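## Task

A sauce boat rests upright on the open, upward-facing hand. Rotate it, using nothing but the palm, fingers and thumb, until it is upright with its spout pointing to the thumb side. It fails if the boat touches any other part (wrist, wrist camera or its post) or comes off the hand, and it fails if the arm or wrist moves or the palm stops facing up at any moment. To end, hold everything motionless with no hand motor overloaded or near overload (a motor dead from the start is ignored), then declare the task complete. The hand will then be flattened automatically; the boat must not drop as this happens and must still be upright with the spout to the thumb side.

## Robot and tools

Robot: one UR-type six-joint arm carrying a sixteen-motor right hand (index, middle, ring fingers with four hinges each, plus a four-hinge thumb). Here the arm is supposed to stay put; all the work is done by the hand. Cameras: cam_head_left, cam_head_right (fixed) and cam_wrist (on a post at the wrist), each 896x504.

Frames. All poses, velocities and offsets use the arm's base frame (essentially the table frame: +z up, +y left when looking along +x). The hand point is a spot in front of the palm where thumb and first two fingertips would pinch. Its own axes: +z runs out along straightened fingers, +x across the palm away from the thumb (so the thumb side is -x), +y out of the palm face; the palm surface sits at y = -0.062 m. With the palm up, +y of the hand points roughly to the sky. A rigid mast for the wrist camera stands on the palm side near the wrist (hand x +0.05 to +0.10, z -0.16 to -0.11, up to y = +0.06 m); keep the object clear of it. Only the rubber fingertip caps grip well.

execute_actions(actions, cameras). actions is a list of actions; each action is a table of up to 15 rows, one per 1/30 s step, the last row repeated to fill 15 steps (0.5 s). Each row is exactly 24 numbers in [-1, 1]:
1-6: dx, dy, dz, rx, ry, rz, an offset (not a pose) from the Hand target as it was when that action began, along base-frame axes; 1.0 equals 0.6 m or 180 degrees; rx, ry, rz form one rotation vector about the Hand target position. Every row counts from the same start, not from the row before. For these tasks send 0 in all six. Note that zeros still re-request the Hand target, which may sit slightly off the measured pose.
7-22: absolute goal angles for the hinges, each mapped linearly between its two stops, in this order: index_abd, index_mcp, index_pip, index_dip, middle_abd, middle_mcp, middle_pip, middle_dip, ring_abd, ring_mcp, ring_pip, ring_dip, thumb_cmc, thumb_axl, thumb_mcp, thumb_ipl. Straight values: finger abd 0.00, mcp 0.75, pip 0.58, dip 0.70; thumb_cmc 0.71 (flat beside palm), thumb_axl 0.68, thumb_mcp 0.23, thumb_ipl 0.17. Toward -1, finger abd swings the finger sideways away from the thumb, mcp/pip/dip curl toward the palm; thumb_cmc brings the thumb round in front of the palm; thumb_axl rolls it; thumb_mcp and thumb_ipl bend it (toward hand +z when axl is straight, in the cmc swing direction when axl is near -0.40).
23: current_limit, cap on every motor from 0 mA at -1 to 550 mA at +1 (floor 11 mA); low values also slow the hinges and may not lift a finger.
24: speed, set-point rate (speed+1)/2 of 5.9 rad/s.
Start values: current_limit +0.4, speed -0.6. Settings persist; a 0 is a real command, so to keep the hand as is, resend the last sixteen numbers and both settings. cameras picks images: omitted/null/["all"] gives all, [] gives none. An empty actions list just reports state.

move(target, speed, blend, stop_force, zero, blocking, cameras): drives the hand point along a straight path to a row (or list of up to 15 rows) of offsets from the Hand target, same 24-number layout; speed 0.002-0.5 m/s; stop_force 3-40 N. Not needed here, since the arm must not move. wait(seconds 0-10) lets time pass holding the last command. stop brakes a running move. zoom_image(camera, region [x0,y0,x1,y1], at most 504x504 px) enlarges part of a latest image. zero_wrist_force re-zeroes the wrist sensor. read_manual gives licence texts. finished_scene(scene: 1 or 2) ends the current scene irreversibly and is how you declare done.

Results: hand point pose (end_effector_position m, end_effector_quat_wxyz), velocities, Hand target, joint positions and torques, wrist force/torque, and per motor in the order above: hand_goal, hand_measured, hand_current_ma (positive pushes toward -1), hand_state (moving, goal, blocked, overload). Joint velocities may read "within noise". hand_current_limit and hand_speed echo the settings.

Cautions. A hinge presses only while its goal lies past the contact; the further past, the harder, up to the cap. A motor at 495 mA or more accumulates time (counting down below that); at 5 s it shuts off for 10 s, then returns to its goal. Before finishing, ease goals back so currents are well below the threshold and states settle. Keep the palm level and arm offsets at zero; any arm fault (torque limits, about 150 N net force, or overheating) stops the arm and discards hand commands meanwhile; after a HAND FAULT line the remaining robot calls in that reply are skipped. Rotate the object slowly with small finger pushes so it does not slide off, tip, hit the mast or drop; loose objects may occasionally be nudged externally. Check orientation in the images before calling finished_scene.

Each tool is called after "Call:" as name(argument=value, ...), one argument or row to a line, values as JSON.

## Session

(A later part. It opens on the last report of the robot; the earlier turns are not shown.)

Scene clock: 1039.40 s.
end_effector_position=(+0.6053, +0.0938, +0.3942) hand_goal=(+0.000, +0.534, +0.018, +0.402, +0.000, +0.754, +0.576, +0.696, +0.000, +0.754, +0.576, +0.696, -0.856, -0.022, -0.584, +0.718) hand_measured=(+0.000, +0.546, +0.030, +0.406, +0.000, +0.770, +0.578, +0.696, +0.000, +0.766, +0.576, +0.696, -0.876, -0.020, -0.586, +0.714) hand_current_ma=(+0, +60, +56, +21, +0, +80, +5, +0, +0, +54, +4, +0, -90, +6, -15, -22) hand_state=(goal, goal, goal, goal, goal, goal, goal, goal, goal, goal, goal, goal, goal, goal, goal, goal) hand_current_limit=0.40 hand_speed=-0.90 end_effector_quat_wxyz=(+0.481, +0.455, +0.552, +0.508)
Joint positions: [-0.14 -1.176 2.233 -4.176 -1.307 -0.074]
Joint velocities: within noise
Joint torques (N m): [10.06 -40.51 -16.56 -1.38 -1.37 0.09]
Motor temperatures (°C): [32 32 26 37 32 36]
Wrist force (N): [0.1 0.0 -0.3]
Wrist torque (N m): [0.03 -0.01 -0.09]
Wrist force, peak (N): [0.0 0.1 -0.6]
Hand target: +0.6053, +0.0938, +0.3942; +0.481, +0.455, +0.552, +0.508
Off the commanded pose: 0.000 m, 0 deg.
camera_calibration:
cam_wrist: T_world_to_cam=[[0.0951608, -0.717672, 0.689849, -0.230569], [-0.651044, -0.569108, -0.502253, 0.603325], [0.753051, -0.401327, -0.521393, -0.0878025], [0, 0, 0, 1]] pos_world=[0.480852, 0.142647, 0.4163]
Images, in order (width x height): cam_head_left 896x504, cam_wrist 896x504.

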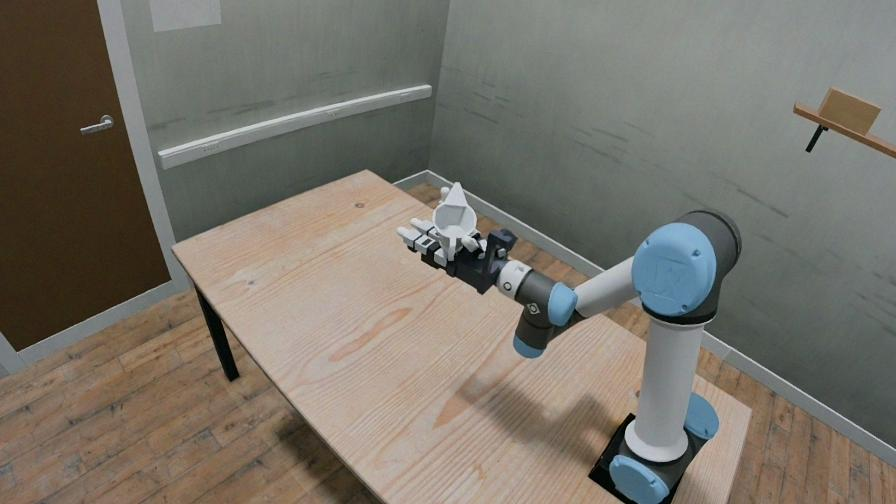

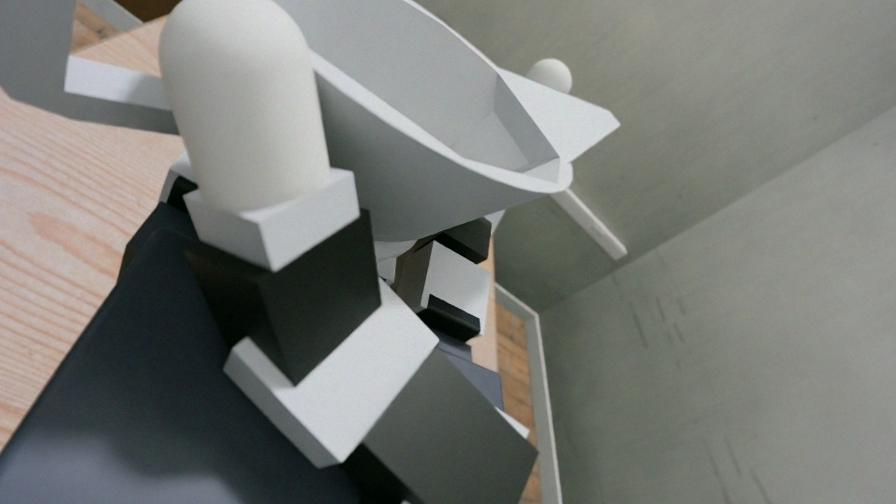

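Call:
execute_actions(
  actions=[
    [[0,0,0,0,0,0, 0,0.539,-0.022,0.391, 0,0.754,0.576,0.696, 0,0.754,0.576,0.696, -0.857,-0.0228,-0.585,0.717, 0.4,-0.9]],
    [[0,0,0,0,0,0, 0,0.544,-0.060,0.381, 0,0.754,0.576,0.696, 0,0.754,0.576,0.696, -0.857,-0.0228,-0.585,0.717, 0.4,-0.9]],
  ],
  cameras=["cam_head_left", "cam_wrist"],
)

Call:
zoom_image(
  camera="cam_head_left",
  region=[420, 176, 500, 266],
)

Call:
zoom_image(
  camera="cam_wrist",
  region=[380, 0, 660, 250],
)

Scene clock: 1054.53 s.
end_effector_position=(+0.6053, +0.0938, +0.3942) hand_goal=(+0.000, +0.544, -0.060, +0.382, +0.000, +0.754, +0.576, +0.696, +0.000, +0.754, +0.576, +0.696, -0.856, -0.022, -0.584, +0.718) hand_measured=(+0.000, +0.558, -0.046, +0.388, +0.000, +0.770, +0.578, +0.696, +0.000, +0.766, +0.576, +0.696, -0.876, -0.022, -0.588, +0.714) hand_current_ma=(+0, +71, +66, +29, +0, +80, +5, +0, +0, +54, +4, +0, -90, -3, -17, -22) hand_state=(goal, goal, goal, goal, goal, goal, goal, goal, goal, goal, goal, goal, goal, goal, goal, goal) hand_current_limit=0.40 hand_speed=-0.90 end_effector_quat_wxyz=(+0.481, +0.455, +0.552, +0.508)
Joint positions: [-0.14 -1.176 2.233 -4.176 -1.307 -0.074]
Joint velocities: within noise
Joint torques (N m): [9 -39.56 -16.45 -1.32 -1.26 -0.22]
Motor temperatures (°C): [32 32 26 37 32 36]
Wrist force (N): [0.1 -0.1 -0.3]
Wrist torque (N m): [0.02 0.00 -0.09]
Wrist force, peak (N): [-0.3 0.2 -0.4]
Hand target: +0.6053, +0.0938, +0.3942; +0.481, +0.455, +0.552, +0.508
Off the commanded pose: 0.000 m, 0 deg.
camera_calibration:
cam_wrist: T_world_to_cam=[[0.0951608, -0.717672, 0.689849, -0.230569], [-0.651044, -0.569108, -0.502253, 0.603325], [0.753051, -0.401327, -0.521393, -0.0878025], [0, 0, 0, 1]] pos_world=[0.480852, 0.142647, 0.4163]
Images, in order (width x height): cam_head_left 896x504, cam_wrist 896x504.

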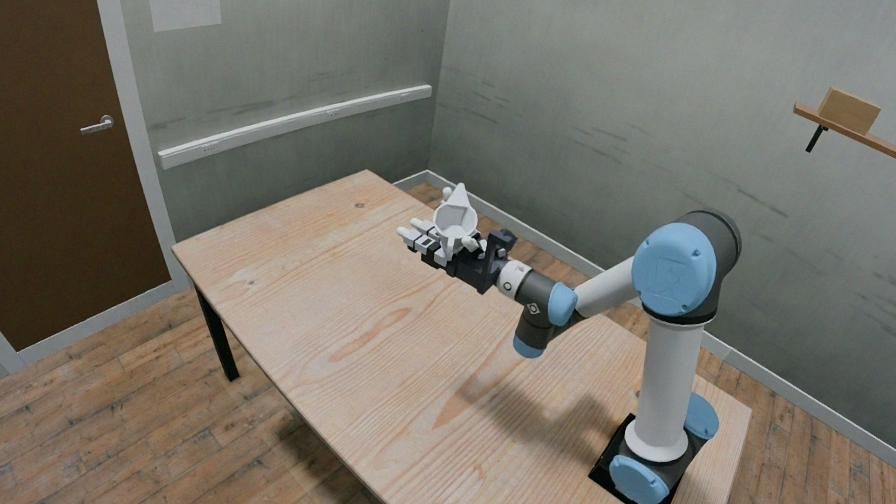

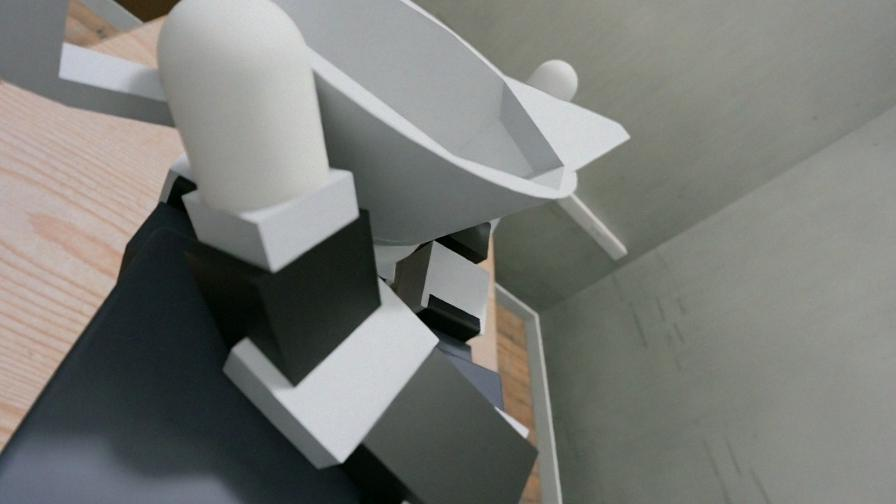

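Scaled by 5.600 from the camera's 896x504 image, which has a finer 1280x720 frame.

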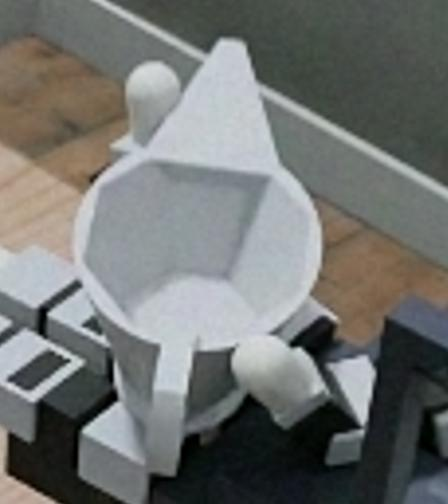

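Scaled by 1.800 from the camera's 896x504 image, which has a finer 1280x720 frame.

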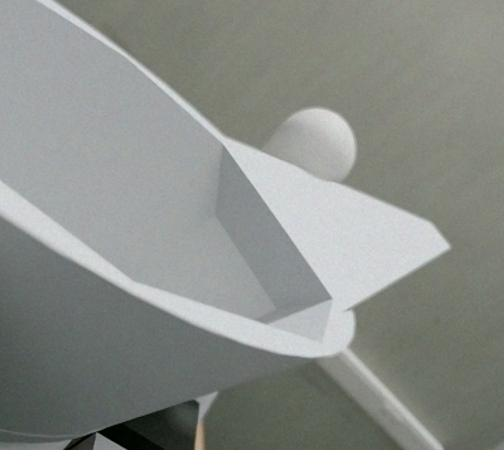

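Call:
execute_actions(
  actions=[
    [[0,0,0,0,0,0, 0,0.554,-0.112,0.386, 0,0.754,0.576,0.696, 0,0.754,0.576,0.696, -0.857,-0.0228,-0.585,0.717, 0.4,-0.9]],
    [[0,0,0,0,0,0, 0,0.565,-0.165,0.391, 0,0.754,0.576,0.696, 0,0.754,0.576,0.696, -0.857,-0.0228,-0.585,0.717, 0.4,-0.9]],
  ],
  cameras=["cam_head_left", "cam_wrist"],
)

Call:
zoom_image(
  camera="cam_head_left",
  region=[420, 176, 500, 266],
)

Call:
zoom_image(
  camera="cam_wrist",
  region=[380, 0, 660, 250],
)

Scene clock: 1062.23 s.
end_effector_position=(+0.6053, +0.0938, +0.3942) hand_goal=(+0.000, +0.566, -0.164, +0.392, +0.000, +0.754, +0.576, +0.696, +0.000, +0.754, +0.576, +0.696, -0.856, -0.022, -0.584, +0.718) hand_measured=(+0.000, +0.580, -0.150, +0.390, +0.000, +0.770, +0.578, +0.696, +0.000, +0.766, +0.576, +0.696, -0.876, -0.022, -0.588, +0.714) hand_current_ma=(+0, +63, +62, -5, +0, +80, +5, +0, +0, +54, +4, +0, -90, -4, -17, -22) hand_state=(goal, goal, goal, goal, goal, goal, goal, goal, goal, goal, goal, goal, goal, goal, goal, goal) hand_current_limit=0.40 hand_speed=-0.90 end_effector_quat_wxyz=(+0.481, +0.455, +0.552, +0.508)
Joint positions: [-0.14 -1.176 2.233 -4.176 -1.307 -0.074]
Joint velocities: within noise
Joint torques (N m): [8.77 -39.15 -17.8 -1.17 -1.21 0.07]
Motor temperatures (°C): [32 32 26 37 32 36]
Wrist force (N): [-0.1 0.1 -0.3]
Wrist torque (N m): [0.03 0.02 -0.10]
Wrist force, peak (N): [-0.1 0.3 -0.5]
Hand target: +0.6053, +0.0938, +0.3942; +0.481, +0.455, +0.552, +0.508
Off the commanded pose: 0.000 m, 0 deg.
camera_calibration:
cam_wrist: T_world_to_cam=[[0.0951609, -0.717672, 0.689849, -0.230569], [-0.651044, -0.569108, -0.502253, 0.603325], [0.753051, -0.401327, -0.521393, -0.0878025], [0, 0, 0, 1]] pos_world=[0.480852, 0.142647, 0.416299]
Images, in order (width x height): cam_head_left 896x504, cam_wrist 896x504.

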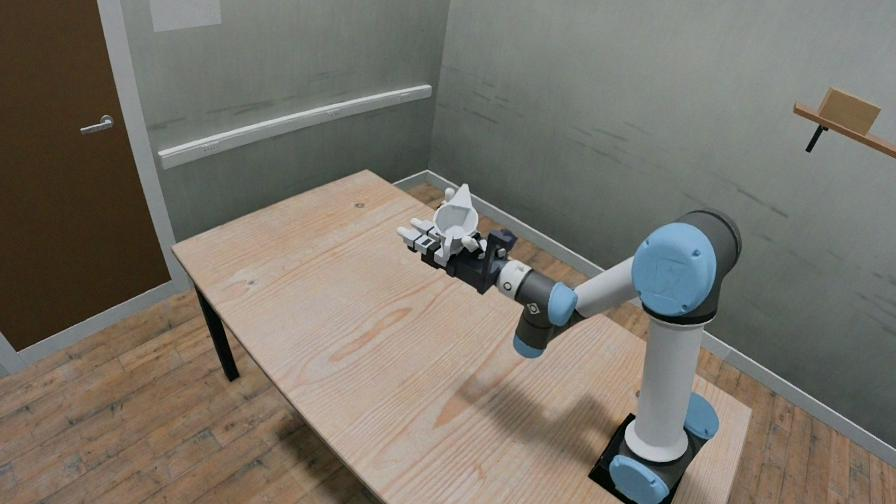

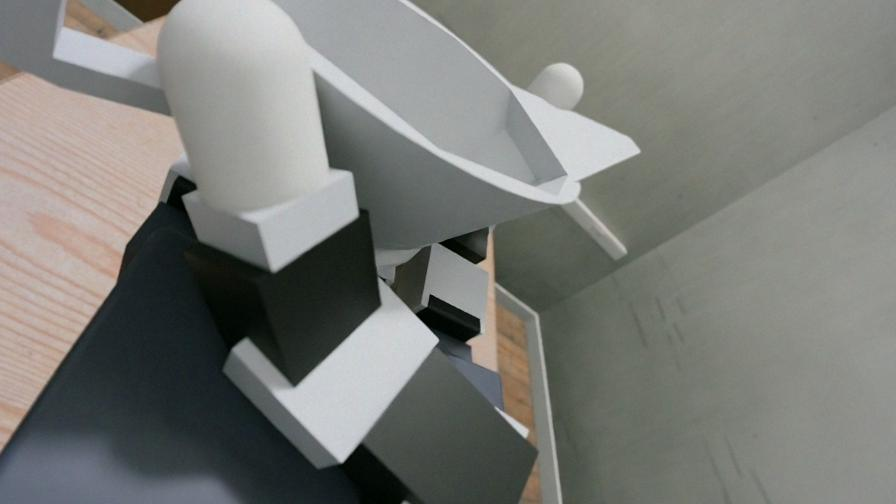

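Scaled by 5.600 from the camera's 896x504 image, which has a finer 1280x720 frame.

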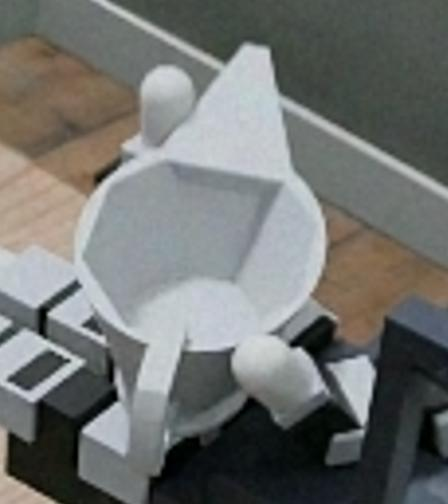

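Scaled by 1.800 from the camera's 896x504 image, which has a finer 1280x720 frame.

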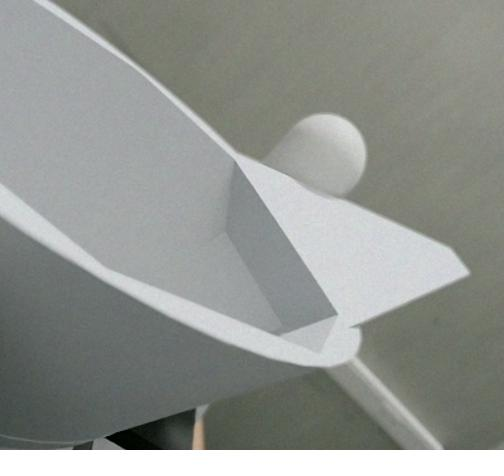

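Call:
execute_actions(
  actions=[
    [[0,0,0,0,0,0, 0,0.579,-0.228,0.409, 0,0.754,0.576,0.696, 0,0.754,0.576,0.696, -0.857,-0.0228,-0.585,0.717, 0.4,-0.9]],
    [[0,0,0,0,0,0, 0,0.594,-0.292,0.428, 0,0.754,0.576,0.696, 0,0.754,0.576,0.696, -0.857,-0.0228,-0.585,0.717, 0.4,-0.9]],
  ],
  cameras=["cam_head_left", "cam_wrist"],
)

Call:
zoom_image(
  camera="cam_head_left",
  region=[420, 176, 500, 266],
)

Call:
zoom_image(
  camera="cam_wrist",
  region=[380, 0, 660, 250],
)

Scene clock: 1071.97 s.
end_effector_position=(+0.6053, +0.0938, +0.3942) hand_goal=(+0.000, +0.594, -0.292, +0.428, +0.000, +0.754, +0.576, +0.696, +0.000, +0.754, +0.576, +0.696, -0.856, -0.022, -0.584, +0.718) hand_measured=(+0.000, +0.608, -0.280, +0.426, +0.000, +0.770, +0.578, +0.696, +0.000, +0.766, +0.576, +0.696, -0.876, -0.022, -0.588, +0.714) hand_current_ma=(+0, +62, +54, -4, +0, +80, +5, +0, +0, +54, +4, +0, -90, -4, -17, -22) hand_state=(goal, goal, goal, goal, goal, goal, goal, goal, goal, goal, goal, goal, goal, goal, goal, goal) hand_current_limit=0.40 hand_speed=-0.90 end_effector_quat_wxyz=(+0.481, +0.455, +0.552, +0.508)
Joint positions: [-0.14 -1.176 2.233 -4.176 -1.307 -0.074]
Joint velocities: within noise
Joint torques (N m): [7.66 -39.35 -16.04 -1.59 -1.23 0]
Motor temperatures (°C): [32 32 26 37 32 36]
Wrist force (N): [-0.1 0.1 -0.3]
Wrist torque (N m): [0.03 0.01 -0.09]
Wrist force, peak (N): [-0.1 0.2 -0.5]
Hand target: +0.6053, +0.0938, +0.3942; +0.481, +0.455, +0.552, +0.508
Off the commanded pose: 0.000 m, 0 deg.
camera_calibration:
cam_wrist: T_world_to_cam=[[0.0951608, -0.717672, 0.689849, -0.230568], [-0.651044, -0.569108, -0.502253, 0.603325], [0.753051, -0.401327, -0.521393, -0.0878026], [0, 0, 0, 1]] pos_world=[0.480852, 0.142647, 0.4163]
Images, in order (width x height): cam_head_left 896x504, cam_wrist 896x504.

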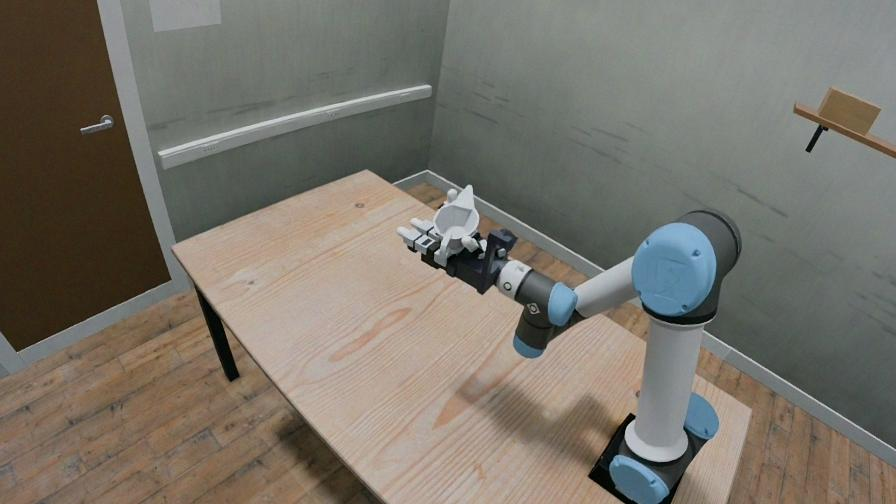

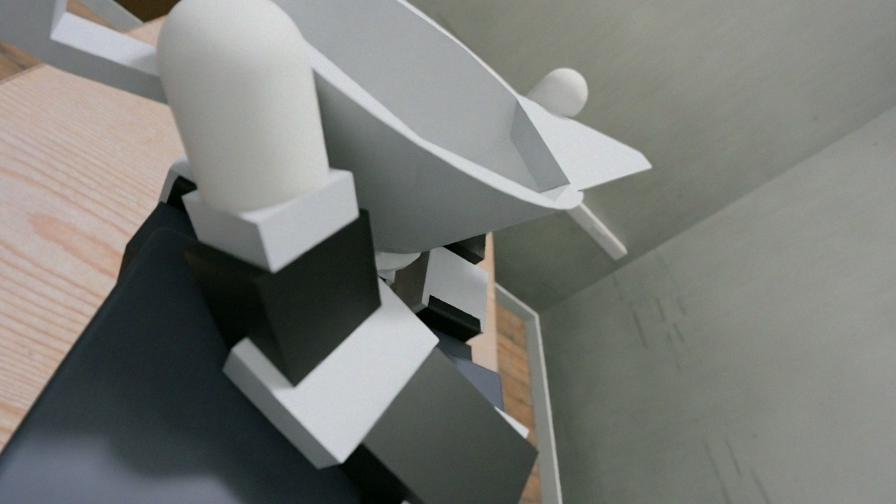

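Scaled by 5.600 from the camera's 896x504 image, which has a finer 1280x720 frame.

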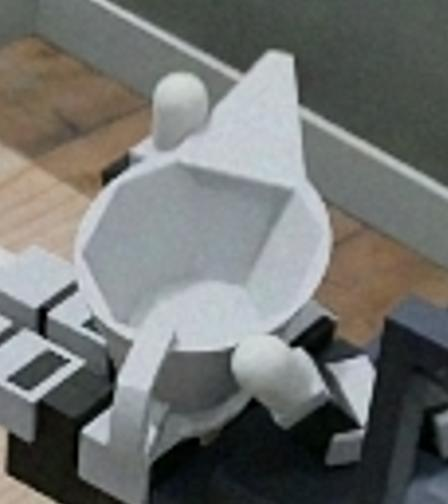

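Scaled by 1.800 from the camera's 896x504 image, which has a finer 1280x720 frame.

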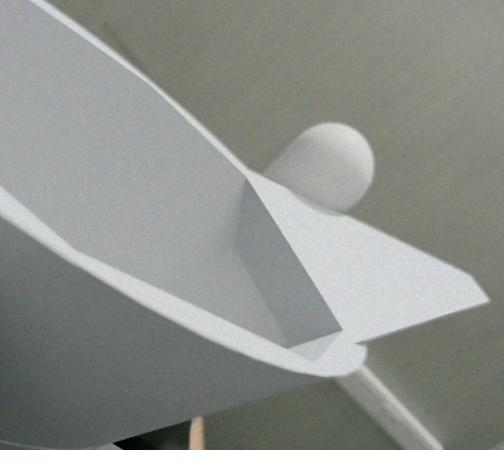

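Call:
execute_actions(
  actions=[
    [[0,0,0,0,0,0, 0,0.594,-0.292,0.428, 0,0.754,0.576,0.696, 0,0.754,0.576,0.696, -0.857,-0.1138,-0.5056,0.6541, 0.4,-0.9]],
    [[0,0,0,0,0,0, 0,0.594,-0.292,0.428, 0,0.754,0.576,0.696, 0,0.754,0.576,0.696, -0.857,-0.1856,-0.4157,0.5676, 0.4,-0.9]],
    [[0,0,0,0,0,0, 0,0.594,-0.292,0.428, 0,0.754,0.576,0.696, 0,0.754,0.576,0.696, -0.857,-0.2455,-0.3371,0.4919, 0.4,-0.9]],
  ],
  cameras=["cam_head_left", "cam_wrist"],
)

Call:
zoom_image(
  camera="cam_head_left",
  region=[420, 176, 500, 266],
)

Call:
zoom_image(
  camera="cam_wrist",
  region=[380, 0, 660, 250],
)

Scene clock: 1149.90 s.
end_effector_position=(+0.6053, +0.0938, +0.3942) hand_goal=(+0.000, +0.594, -0.292, +0.428, +0.000, +0.754, +0.576, +0.696, +0.000, +0.754, +0.576, +0.696, -0.856, -0.246, -0.338, +0.492) hand_measured=(+0.000, +0.608, -0.282, +0.426, +0.000, +0.770, +0.578, +0.696, +0.000, +0.766, +0.576, +0.696, -0.876, -0.244, -0.350, +0.492) hand_current_ma=(+0, +62, +45, -4, +0, +80, +5, +0, +0, +54, +4, +0, -90, +10, -68, +4) hand_state=(goal, goal, goal, goal, goal, goal, goal, goal, goal, goal, goal, goal, goal, goal, goal, goal) hand_current_limit=0.40 hand_speed=-0.90 end_effector_quat_wxyz=(+0.481, +0.455, +0.552, +0.508)
Joint positions: [-0.14 -1.176 2.233 -4.176 -1.307 -0.074]
Joint velocities: within noise
Joint torques (N m): [7.79 -38.82 -18.16 -1.12 -1.51 -0.11]
Motor temperatures (°C): [32 32 26 37 32 36]
Wrist force (N): [-0.2 0.1 -0.2]
Wrist torque (N m): [0.02 0.03 -0.11]
Wrist force, peak (N): [-0.2 0.2 -0.5]
Hand target: +0.6053, +0.0938, +0.3942; +0.481, +0.455, +0.552, +0.508
Off the commanded pose: 0.000 m, 0 deg.
camera_calibration:
cam_wrist: T_world_to_cam=[[0.0951609, -0.717672, 0.689849, -0.230569], [-0.651044, -0.569108, -0.502253, 0.603325], [0.753051, -0.401327, -0.521393, -0.0878025], [0, 0, 0, 1]] pos_world=[0.480852, 0.142647, 0.4163]
Images, in order (width x height): cam_head_left 896x504, cam_wrist 896x504.

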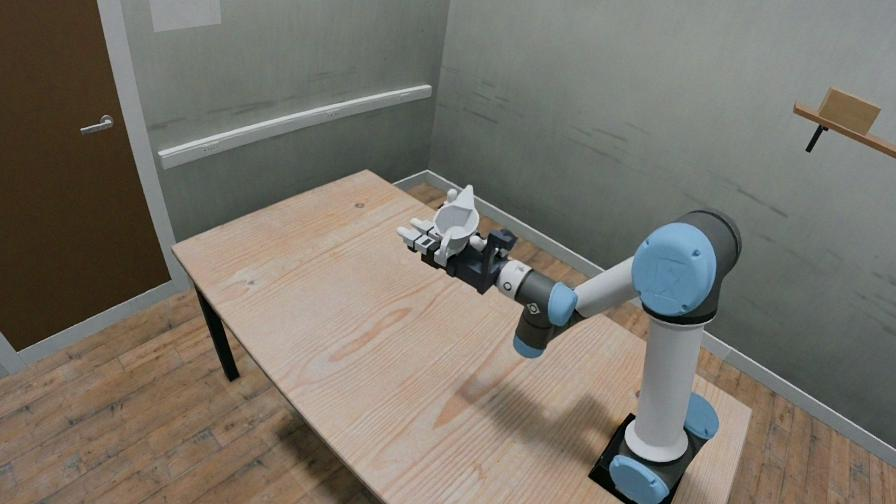

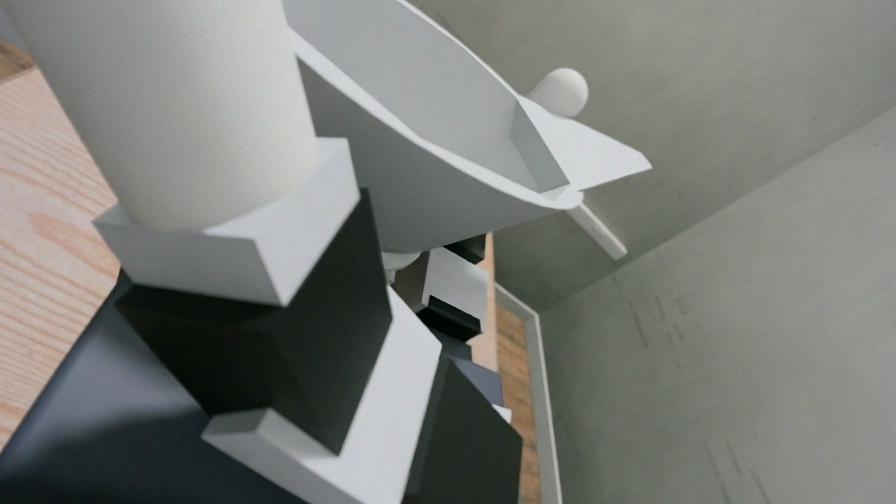

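Scaled by 5.600 from the camera's 896x504 image, which has a finer 1280x720 frame.

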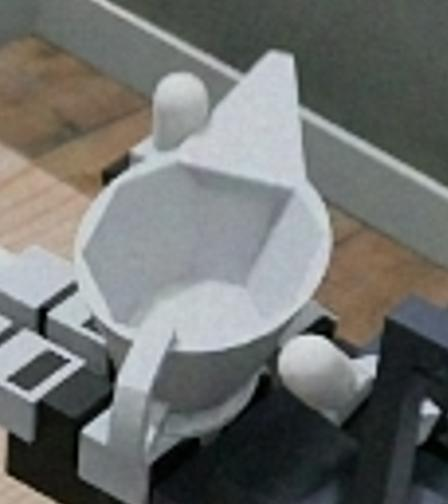

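Scaled by 1.800 from the camera's 896x504 image, which has a finer 1280x720 frame.

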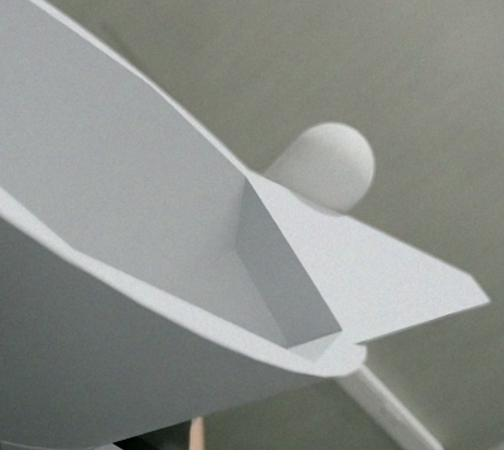

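Call:
execute_actions(
  actions=[
    [[0,0,0,0,0,0, 0,0.604,-0.355,0.458, 0,0.754,0.576,0.696, 0,0.754,0.576,0.696, -0.857,-0.2455,-0.3371,0.4919, 0.4,-0.9]],
    [[0,0,0,0,0,0, 0,0.615,-0.419,0.488, 0,0.754,0.576,0.696, 0,0.754,0.576,0.696, -0.857,-0.2455,-0.3371,0.4919, 0.4,-0.9]],
  ],
  cameras=["cam_head_left", "cam_wrist"],
)

Call:
zoom_image(
  camera="cam_head_left",
  region=[420, 176, 500, 266],
)

Call:
zoom_image(
  camera="cam_wrist",
  region=[380, 0, 660, 250],
)

Scene clock: 1158.63 s.
end_effector_position=(+0.6053, +0.0938, +0.3942) hand_goal=(+0.000, +0.616, -0.418, +0.488, +0.000, +0.754, +0.576, +0.696, +0.000, +0.754, +0.576, +0.696, -0.856, -0.246, -0.338, +0.492) hand_measured=(+0.000, +0.626, -0.410, +0.486, +0.000, +0.770, +0.578, +0.696, +0.000, +0.766, +0.576, +0.696, -0.876, -0.244, -0.350, +0.492) hand_current_ma=(+0, +48, +40, -9, +0, +80, +5, +0, +0, +54, +4, +0, -90, +10, -68, +4) hand_state=(goal, goal, goal, goal, goal, goal, goal, goal, goal, goal, goal, goal, goal, goal, goal, goal) hand_current_limit=0.40 hand_speed=-0.90 end_effector_quat_wxyz=(+0.481, +0.455, +0.552, +0.508)
Joint positions: [-0.14 -1.176 2.233 -4.176 -1.307 -0.074]
Joint velocities: within noise
Joint torques (N m): [8.48 -40.5 -18.77 -1.25 -1.44 -0.24]
Motor temperatures (°C): [32 32 26 37 32 36]
Wrist force (N): [-0.2 0.1 -0.3]
Wrist torque (N m): [0.02 0.02 -0.11]
Wrist force, peak (N): [-0.4 0.4 -0.4]
Hand target: +0.6053, +0.0938, +0.3942; +0.481, +0.455, +0.552, +0.508
Off the commanded pose: 0.000 m, 0 deg.
camera_calibration:
cam_wrist: T_world_to_cam=[[0.0951609, -0.717672, 0.689849, -0.230569], [-0.651044, -0.569108, -0.502253, 0.603325], [0.753051, -0.401327, -0.521393, -0.0878025], [0, 0, 0, 1]] pos_world=[0.480852, 0.142647, 0.4163]
Images, in order (width x height): cam_head_left 896x504, cam_wrist 896x504.

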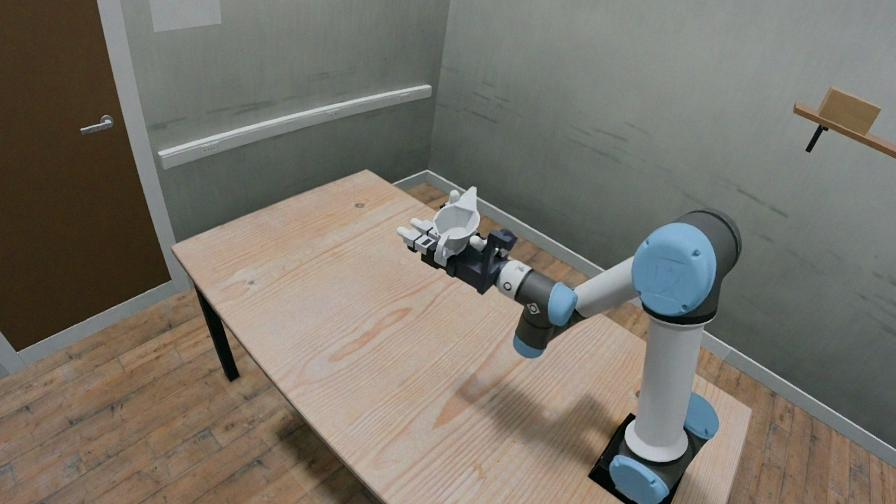

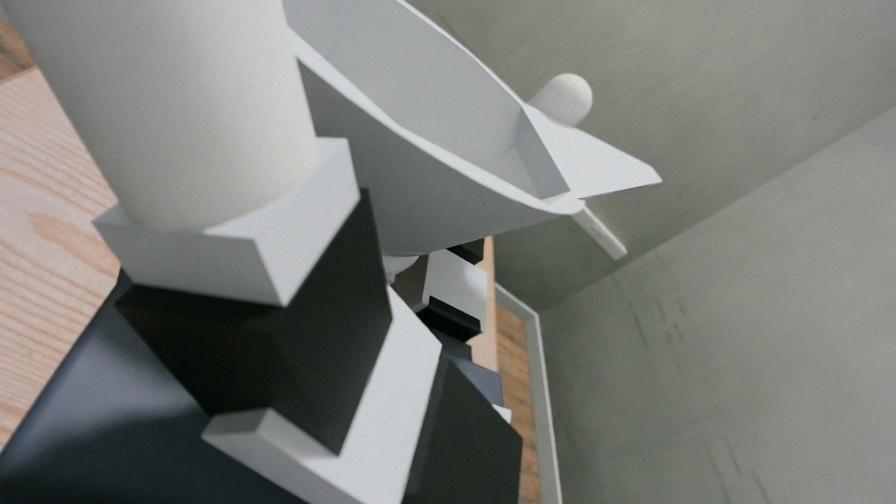

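Scaled by 5.600 from the camera's 896x504 image, which has a finer 1280x720 frame.

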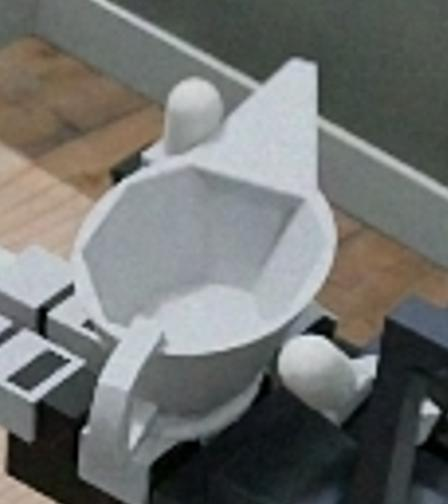

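Scaled by 1.800 from the camera's 896x504 image, which has a finer 1280x720 frame.

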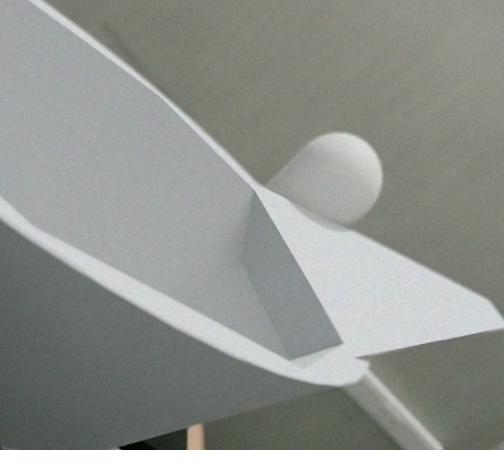

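Call:
execute_actions(
  actions=[
    [[0,0,0,0,0,0, 0,0.620,-0.465,0.500, 0,0.754,0.576,0.696, 0,0.754,0.576,0.696, -0.857,-0.2455,-0.3371,0.4919, 0.4,-0.9]],
    [[0,0,0,0,0,0, 0,0.624,-0.510,0.511, 0,0.754,0.576,0.696, 0,0.754,0.576,0.696, -0.857,-0.2455,-0.3371,0.4919, 0.4,-0.9]],
  ],
  cameras=["cam_head_left", "cam_wrist"],
)

Call:
zoom_image(
  camera="cam_head_left",
  region=[420, 176, 500, 266],
)

Call:
zoom_image(
  camera="cam_wrist",
  region=[380, 0, 660, 250],
)

Scene clock: 1166.80 s.
end_effector_position=(+0.6053, +0.0938, +0.3942) hand_goal=(+0.000, +0.624, -0.510, +0.512, +0.000, +0.754, +0.576, +0.696, +0.000, +0.754, +0.576, +0.696, -0.856, -0.246, -0.338, +0.492) hand_measured=(+0.000, +0.634, -0.502, +0.510, +0.000, +0.770, +0.578, +0.696, +0.000, +0.766, +0.576, +0.696, -0.876, -0.244, -0.350, +0.492) hand_current_ma=(+0, +46, +37, -9, +0, +80, +5, +0, +0, +54, +4, +0, -90, +10, -68, +4) hand_state=(goal, goal, goal, goal, goal, goal, goal, goal, goal, goal, goal, goal, goal, goal, goal, goal) hand_current_limit=0.40 hand_speed=-0.90 end_effector_quat_wxyz=(+0.481, +0.455, +0.552, +0.508)
Joint positions: [-0.14 -1.176 2.233 -4.176 -1.307 -0.074]
Joint velocities: within noise
Joint torques (N m): [7.07 -39.57 -19.73 -1.18 -1.56 -0.35]
Motor temperatures (°C): [32 32 26 37 32 36]
Wrist force (N): [-0.2 0.2 -0.3]
Wrist torque (N m): [0.02 0.03 -0.11]
Wrist force, peak (N): [-0.3 0.2 -0.4]
Hand target: +0.6053, +0.0938, +0.3942; +0.481, +0.455, +0.552, +0.508
Off the commanded pose: 0.000 m, 0 deg.
camera_calibration:
cam_wrist: T_world_to_cam=[[0.095161, -0.717672, 0.689849, -0.230569], [-0.651044, -0.569108, -0.502253, 0.603325], [0.753051, -0.401327, -0.521393, -0.0878026], [0, 0, 0, 1]] pos_world=[0.480852, 0.142647, 0.4163]
Images, in order (width x height): cam_head_left 896x504, cam_wrist 896x504.

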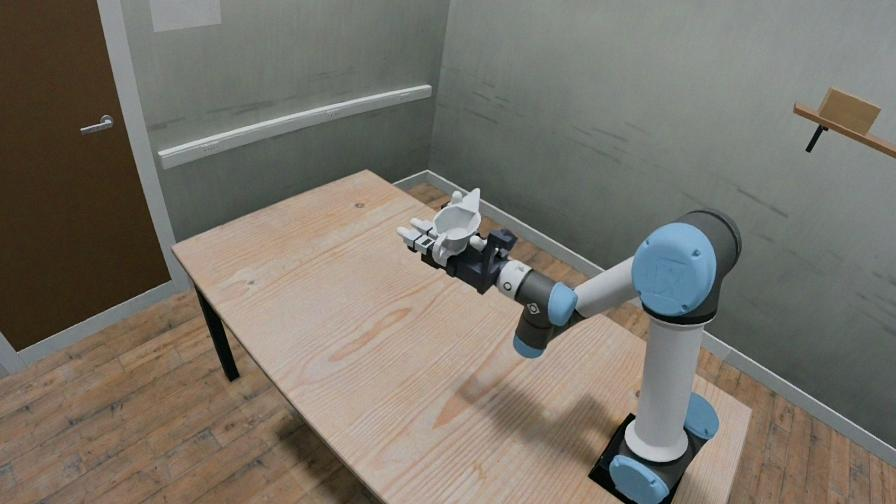

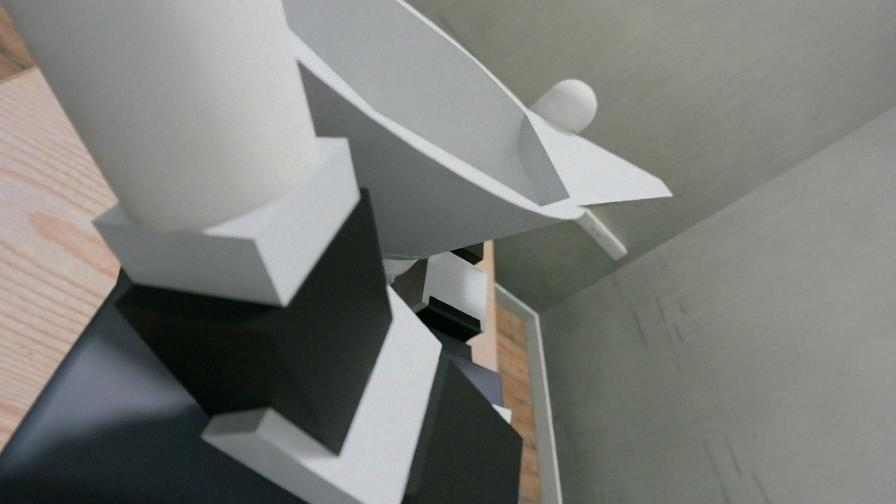

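Scaled by 5.600 from the camera's 896x504 image, which has a finer 1280x720 frame.

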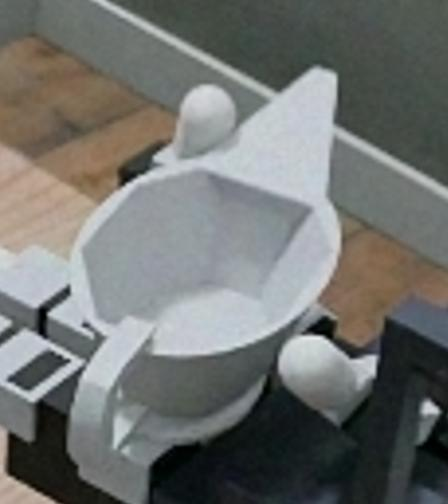

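Scaled by 1.800 from the camera's 896x504 image, which has a finer 1280x720 frame.

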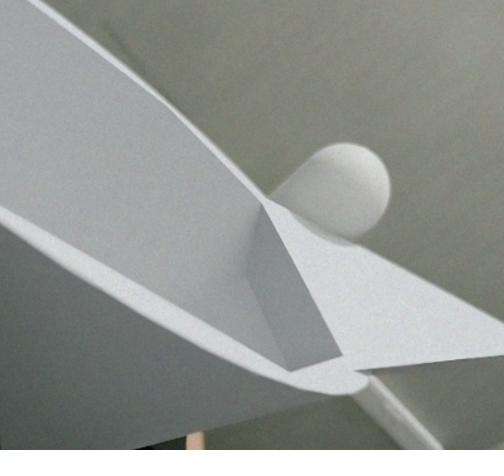

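Call:
execute_actions(
  actions=[
    [[0,0,0,0,0,0, 0,0.6245,-0.550,0.521, 0,0.754,0.576,0.696, 0,0.754,0.576,0.696, -0.857,-0.2455,-0.3371,0.4919, 0.4,-0.9]],
    [[0,0,0,0,0,0, 0,0.625,-0.589,0.531, 0,0.754,0.576,0.696, 0,0.754,0.576,0.696, -0.857,-0.2455,-0.3371,0.4919, 0.4,-0.9]],
  ],
  cameras=["cam_head_left", "cam_wrist"],
)

Call:
zoom_image(
  camera="cam_head_left",
  region=[420, 176, 500, 266],
)

Call:
zoom_image(
  camera="cam_wrist",
  region=[380, 0, 700, 250],
)

Scene clock: 1176.70 s.
end_effector_position=(+0.6053, +0.0938, +0.3942) hand_goal=(+0.000, +0.626, -0.588, +0.532, +0.000, +0.754, +0.576, +0.696, +0.000, +0.754, +0.576, +0.696, -0.856, -0.246, -0.338, +0.492) hand_measured=(+0.000, +0.636, -0.580, +0.530, +0.000, +0.770, +0.578, +0.696, +0.000, +0.766, +0.576, +0.696, -0.876, -0.244, -0.350, +0.492) hand_current_ma=(+0, +44, +36, -9, +0, +80, +5, +0, +0, +54, +4, +0, -90, +10, -68, +4) hand_state=(goal, goal, goal, goal, goal, goal, goal, goal, goal, goal, goal, goal, goal, goal, goal, goal) hand_current_limit=0.40 hand_speed=-0.90 end_effector_quat_wxyz=(+0.481, +0.455, +0.552, +0.508)
Joint positions: [-0.14 -1.176 2.233 -4.176 -1.307 -0.074]
Joint velocities: within noise
Joint torques (N m): [7.63 -39.51 -18.52 -1.11 -1.57 -0.22]
Motor temperatures (°C): [32 32 26 37 32 36]
Wrist force (N): [-0.2 0.2 -0.2]
Wrist torque (N m): [0.01 0.02 -0.11]
Wrist force, peak (N): [-0.2 0.2 -0.4]
Hand target: +0.6053, +0.0938, +0.3942; +0.481, +0.455, +0.552, +0.508
Off the commanded pose: 0.000 m, 0 deg.
camera_calibration:
cam_wrist: T_world_to_cam=[[0.0951609, -0.717672, 0.689849, -0.230569], [-0.651044, -0.569108, -0.502253, 0.603325], [0.753051, -0.401327, -0.521393, -0.0878025], [0, 0, 0, 1]] pos_world=[0.480852, 0.142647, 0.4163]
Images, in order (width x height): cam_head_left 896x504, cam_wrist 896x504.

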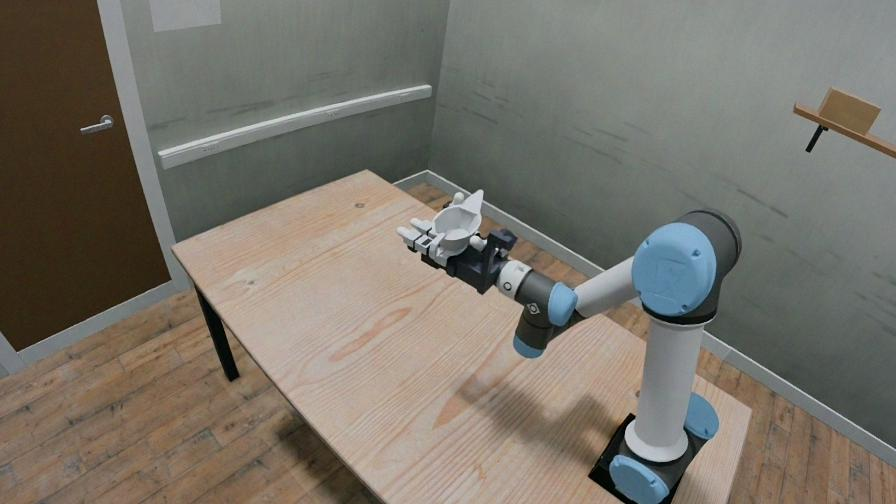

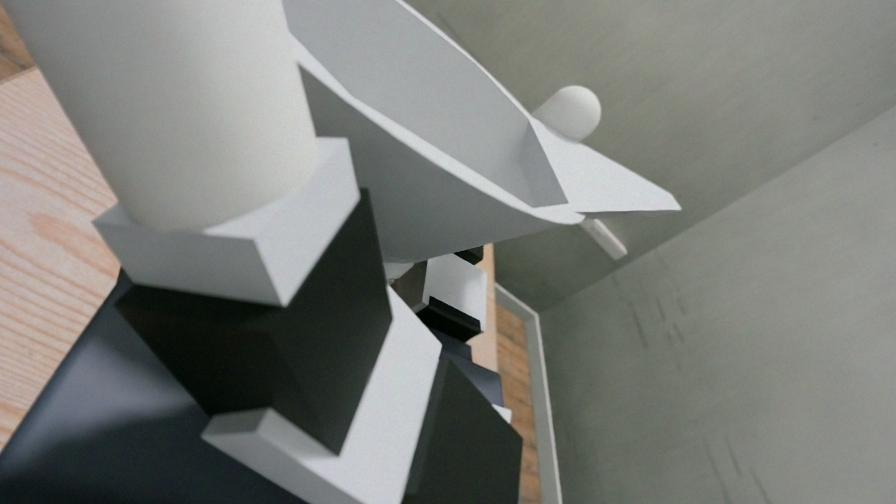

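Scaled by 5.600 from the camera's 896x504 image, which has a finer 1280x720 frame.

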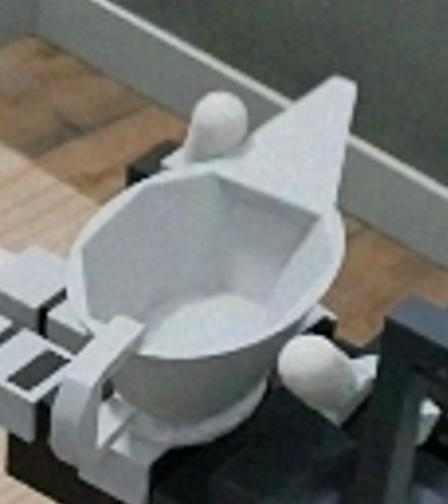

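Scaled by 1.575 from the camera's 896x504 image, which has a finer 1280x720 frame.

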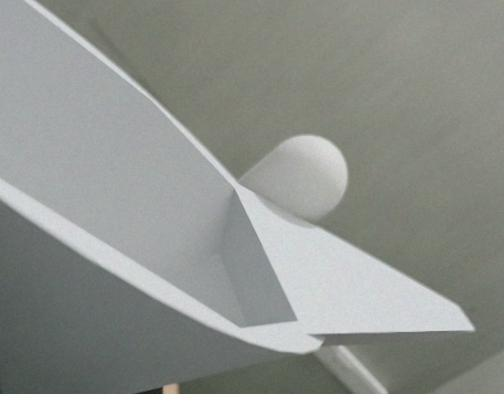

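Call:
execute_actions(
  actions=[
    [[0,0,0,0,0,0, 0,0.6215,-0.625,0.540, 0,0.754,0.576,0.696, 0,0.754,0.576,0.696, -0.857,-0.2455,-0.3371,0.4919, 0.4,-0.9]],
    [[0,0,0,0,0,0, 0,0.618,-0.659,0.549, 0,0.754,0.576,0.696, 0,0.754,0.576,0.696, -0.857,-0.2455,-0.3371,0.4919, 0.4,-0.9]],
  ],
  cameras=["cam_head_left", "cam_head_right", "cam_wrist"],
)

Call:
zoom_image(
  camera="cam_head_left",
  region=[420, 176, 500, 266],
)

Call:
zoom_image(
  camera="cam_wrist",
  region=[380, 0, 700, 250],
)

Scene clock: 1192.27 s.
end_effector_position=(+0.6053, +0.0938, +0.3942) hand_goal=(+0.000, +0.618, -0.658, +0.550, +0.000, +0.754, +0.576, +0.696, +0.000, +0.754, +0.576, +0.696, -0.856, -0.246, -0.338, +0.492) hand_measured=(+0.000, +0.636, -0.650, +0.548, +0.000, +0.770, +0.578, +0.696, +0.000, +0.766, +0.576, +0.696, -0.876, -0.244, -0.350, +0.492) hand_current_ma=(+0, +83, +34, -8, +0, +80, +5, +0, +0, +54, +4, +0, -90, +10, -68, +4) hand_state=(goal, goal, goal, goal, goal, goal, goal, goal, goal, goal, goal, goal, goal, goal, goal, goal) hand_current_limit=0.40 hand_speed=-0.90 end_effector_quat_wxyz=(+0.481, +0.455, +0.552, +0.508)
Joint positions: [-0.14 -1.176 2.233 -4.176 -1.307 -0.074]
Joint velocities: within noise
Joint torques (N m): [8.52 -39.07 -18.43 -1.37 -1.57 -0.16]
Motor temperatures (°C): [32 32 26 37 32 36]
Wrist force (N): [-0.1 0.0 -0.3]
Wrist torque (N m): [0.00 0.01 -0.11]
Wrist force, peak (N): [-0.1 0.1 -0.6]
Hand target: +0.6053, +0.0938, +0.3942; +0.481, +0.455, +0.552, +0.508
Off the commanded pose: 0.000 m, 0 deg.
camera_calibration:
cam_wrist: T_world_to_cam=[[0.0951607, -0.717672, 0.689849, -0.230569], [-0.651044, -0.569108, -0.502253, 0.603325], [0.753051, -0.401327, -0.521392, -0.0878026], [0, 0, 0, 1]] pos_world=[0.480852, 0.142647, 0.4163]

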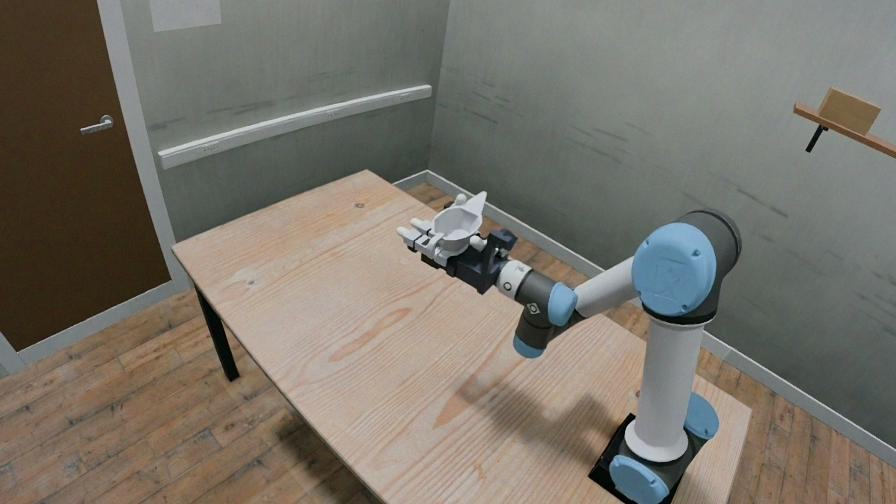

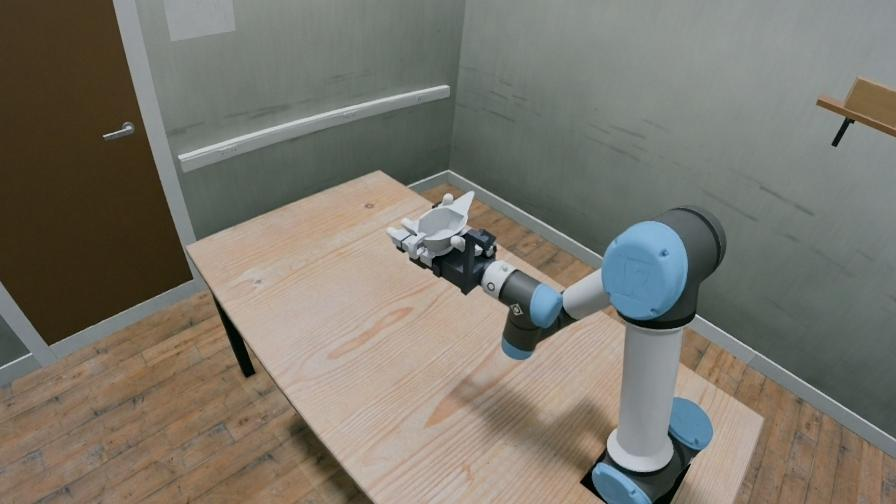

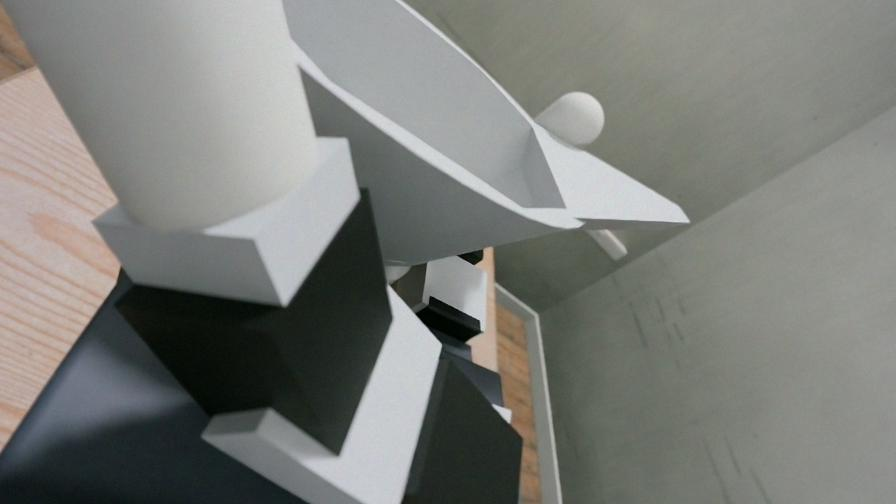

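Scaled by 5.600 from the camera's 896x504 image, which has a finer 1280x720 frame.

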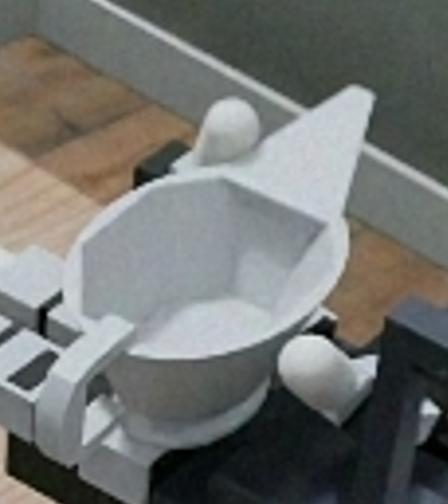

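Scaled by 1.575 from the camera's 896x504 image, which has a finer 1280x720 frame.

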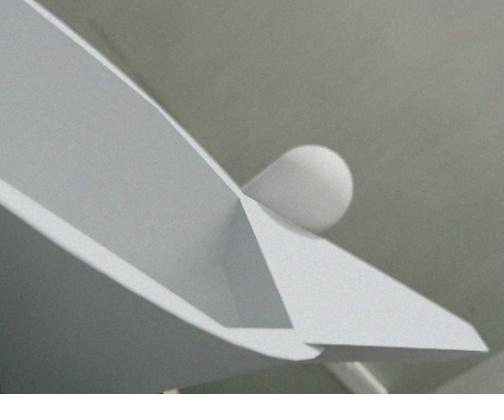

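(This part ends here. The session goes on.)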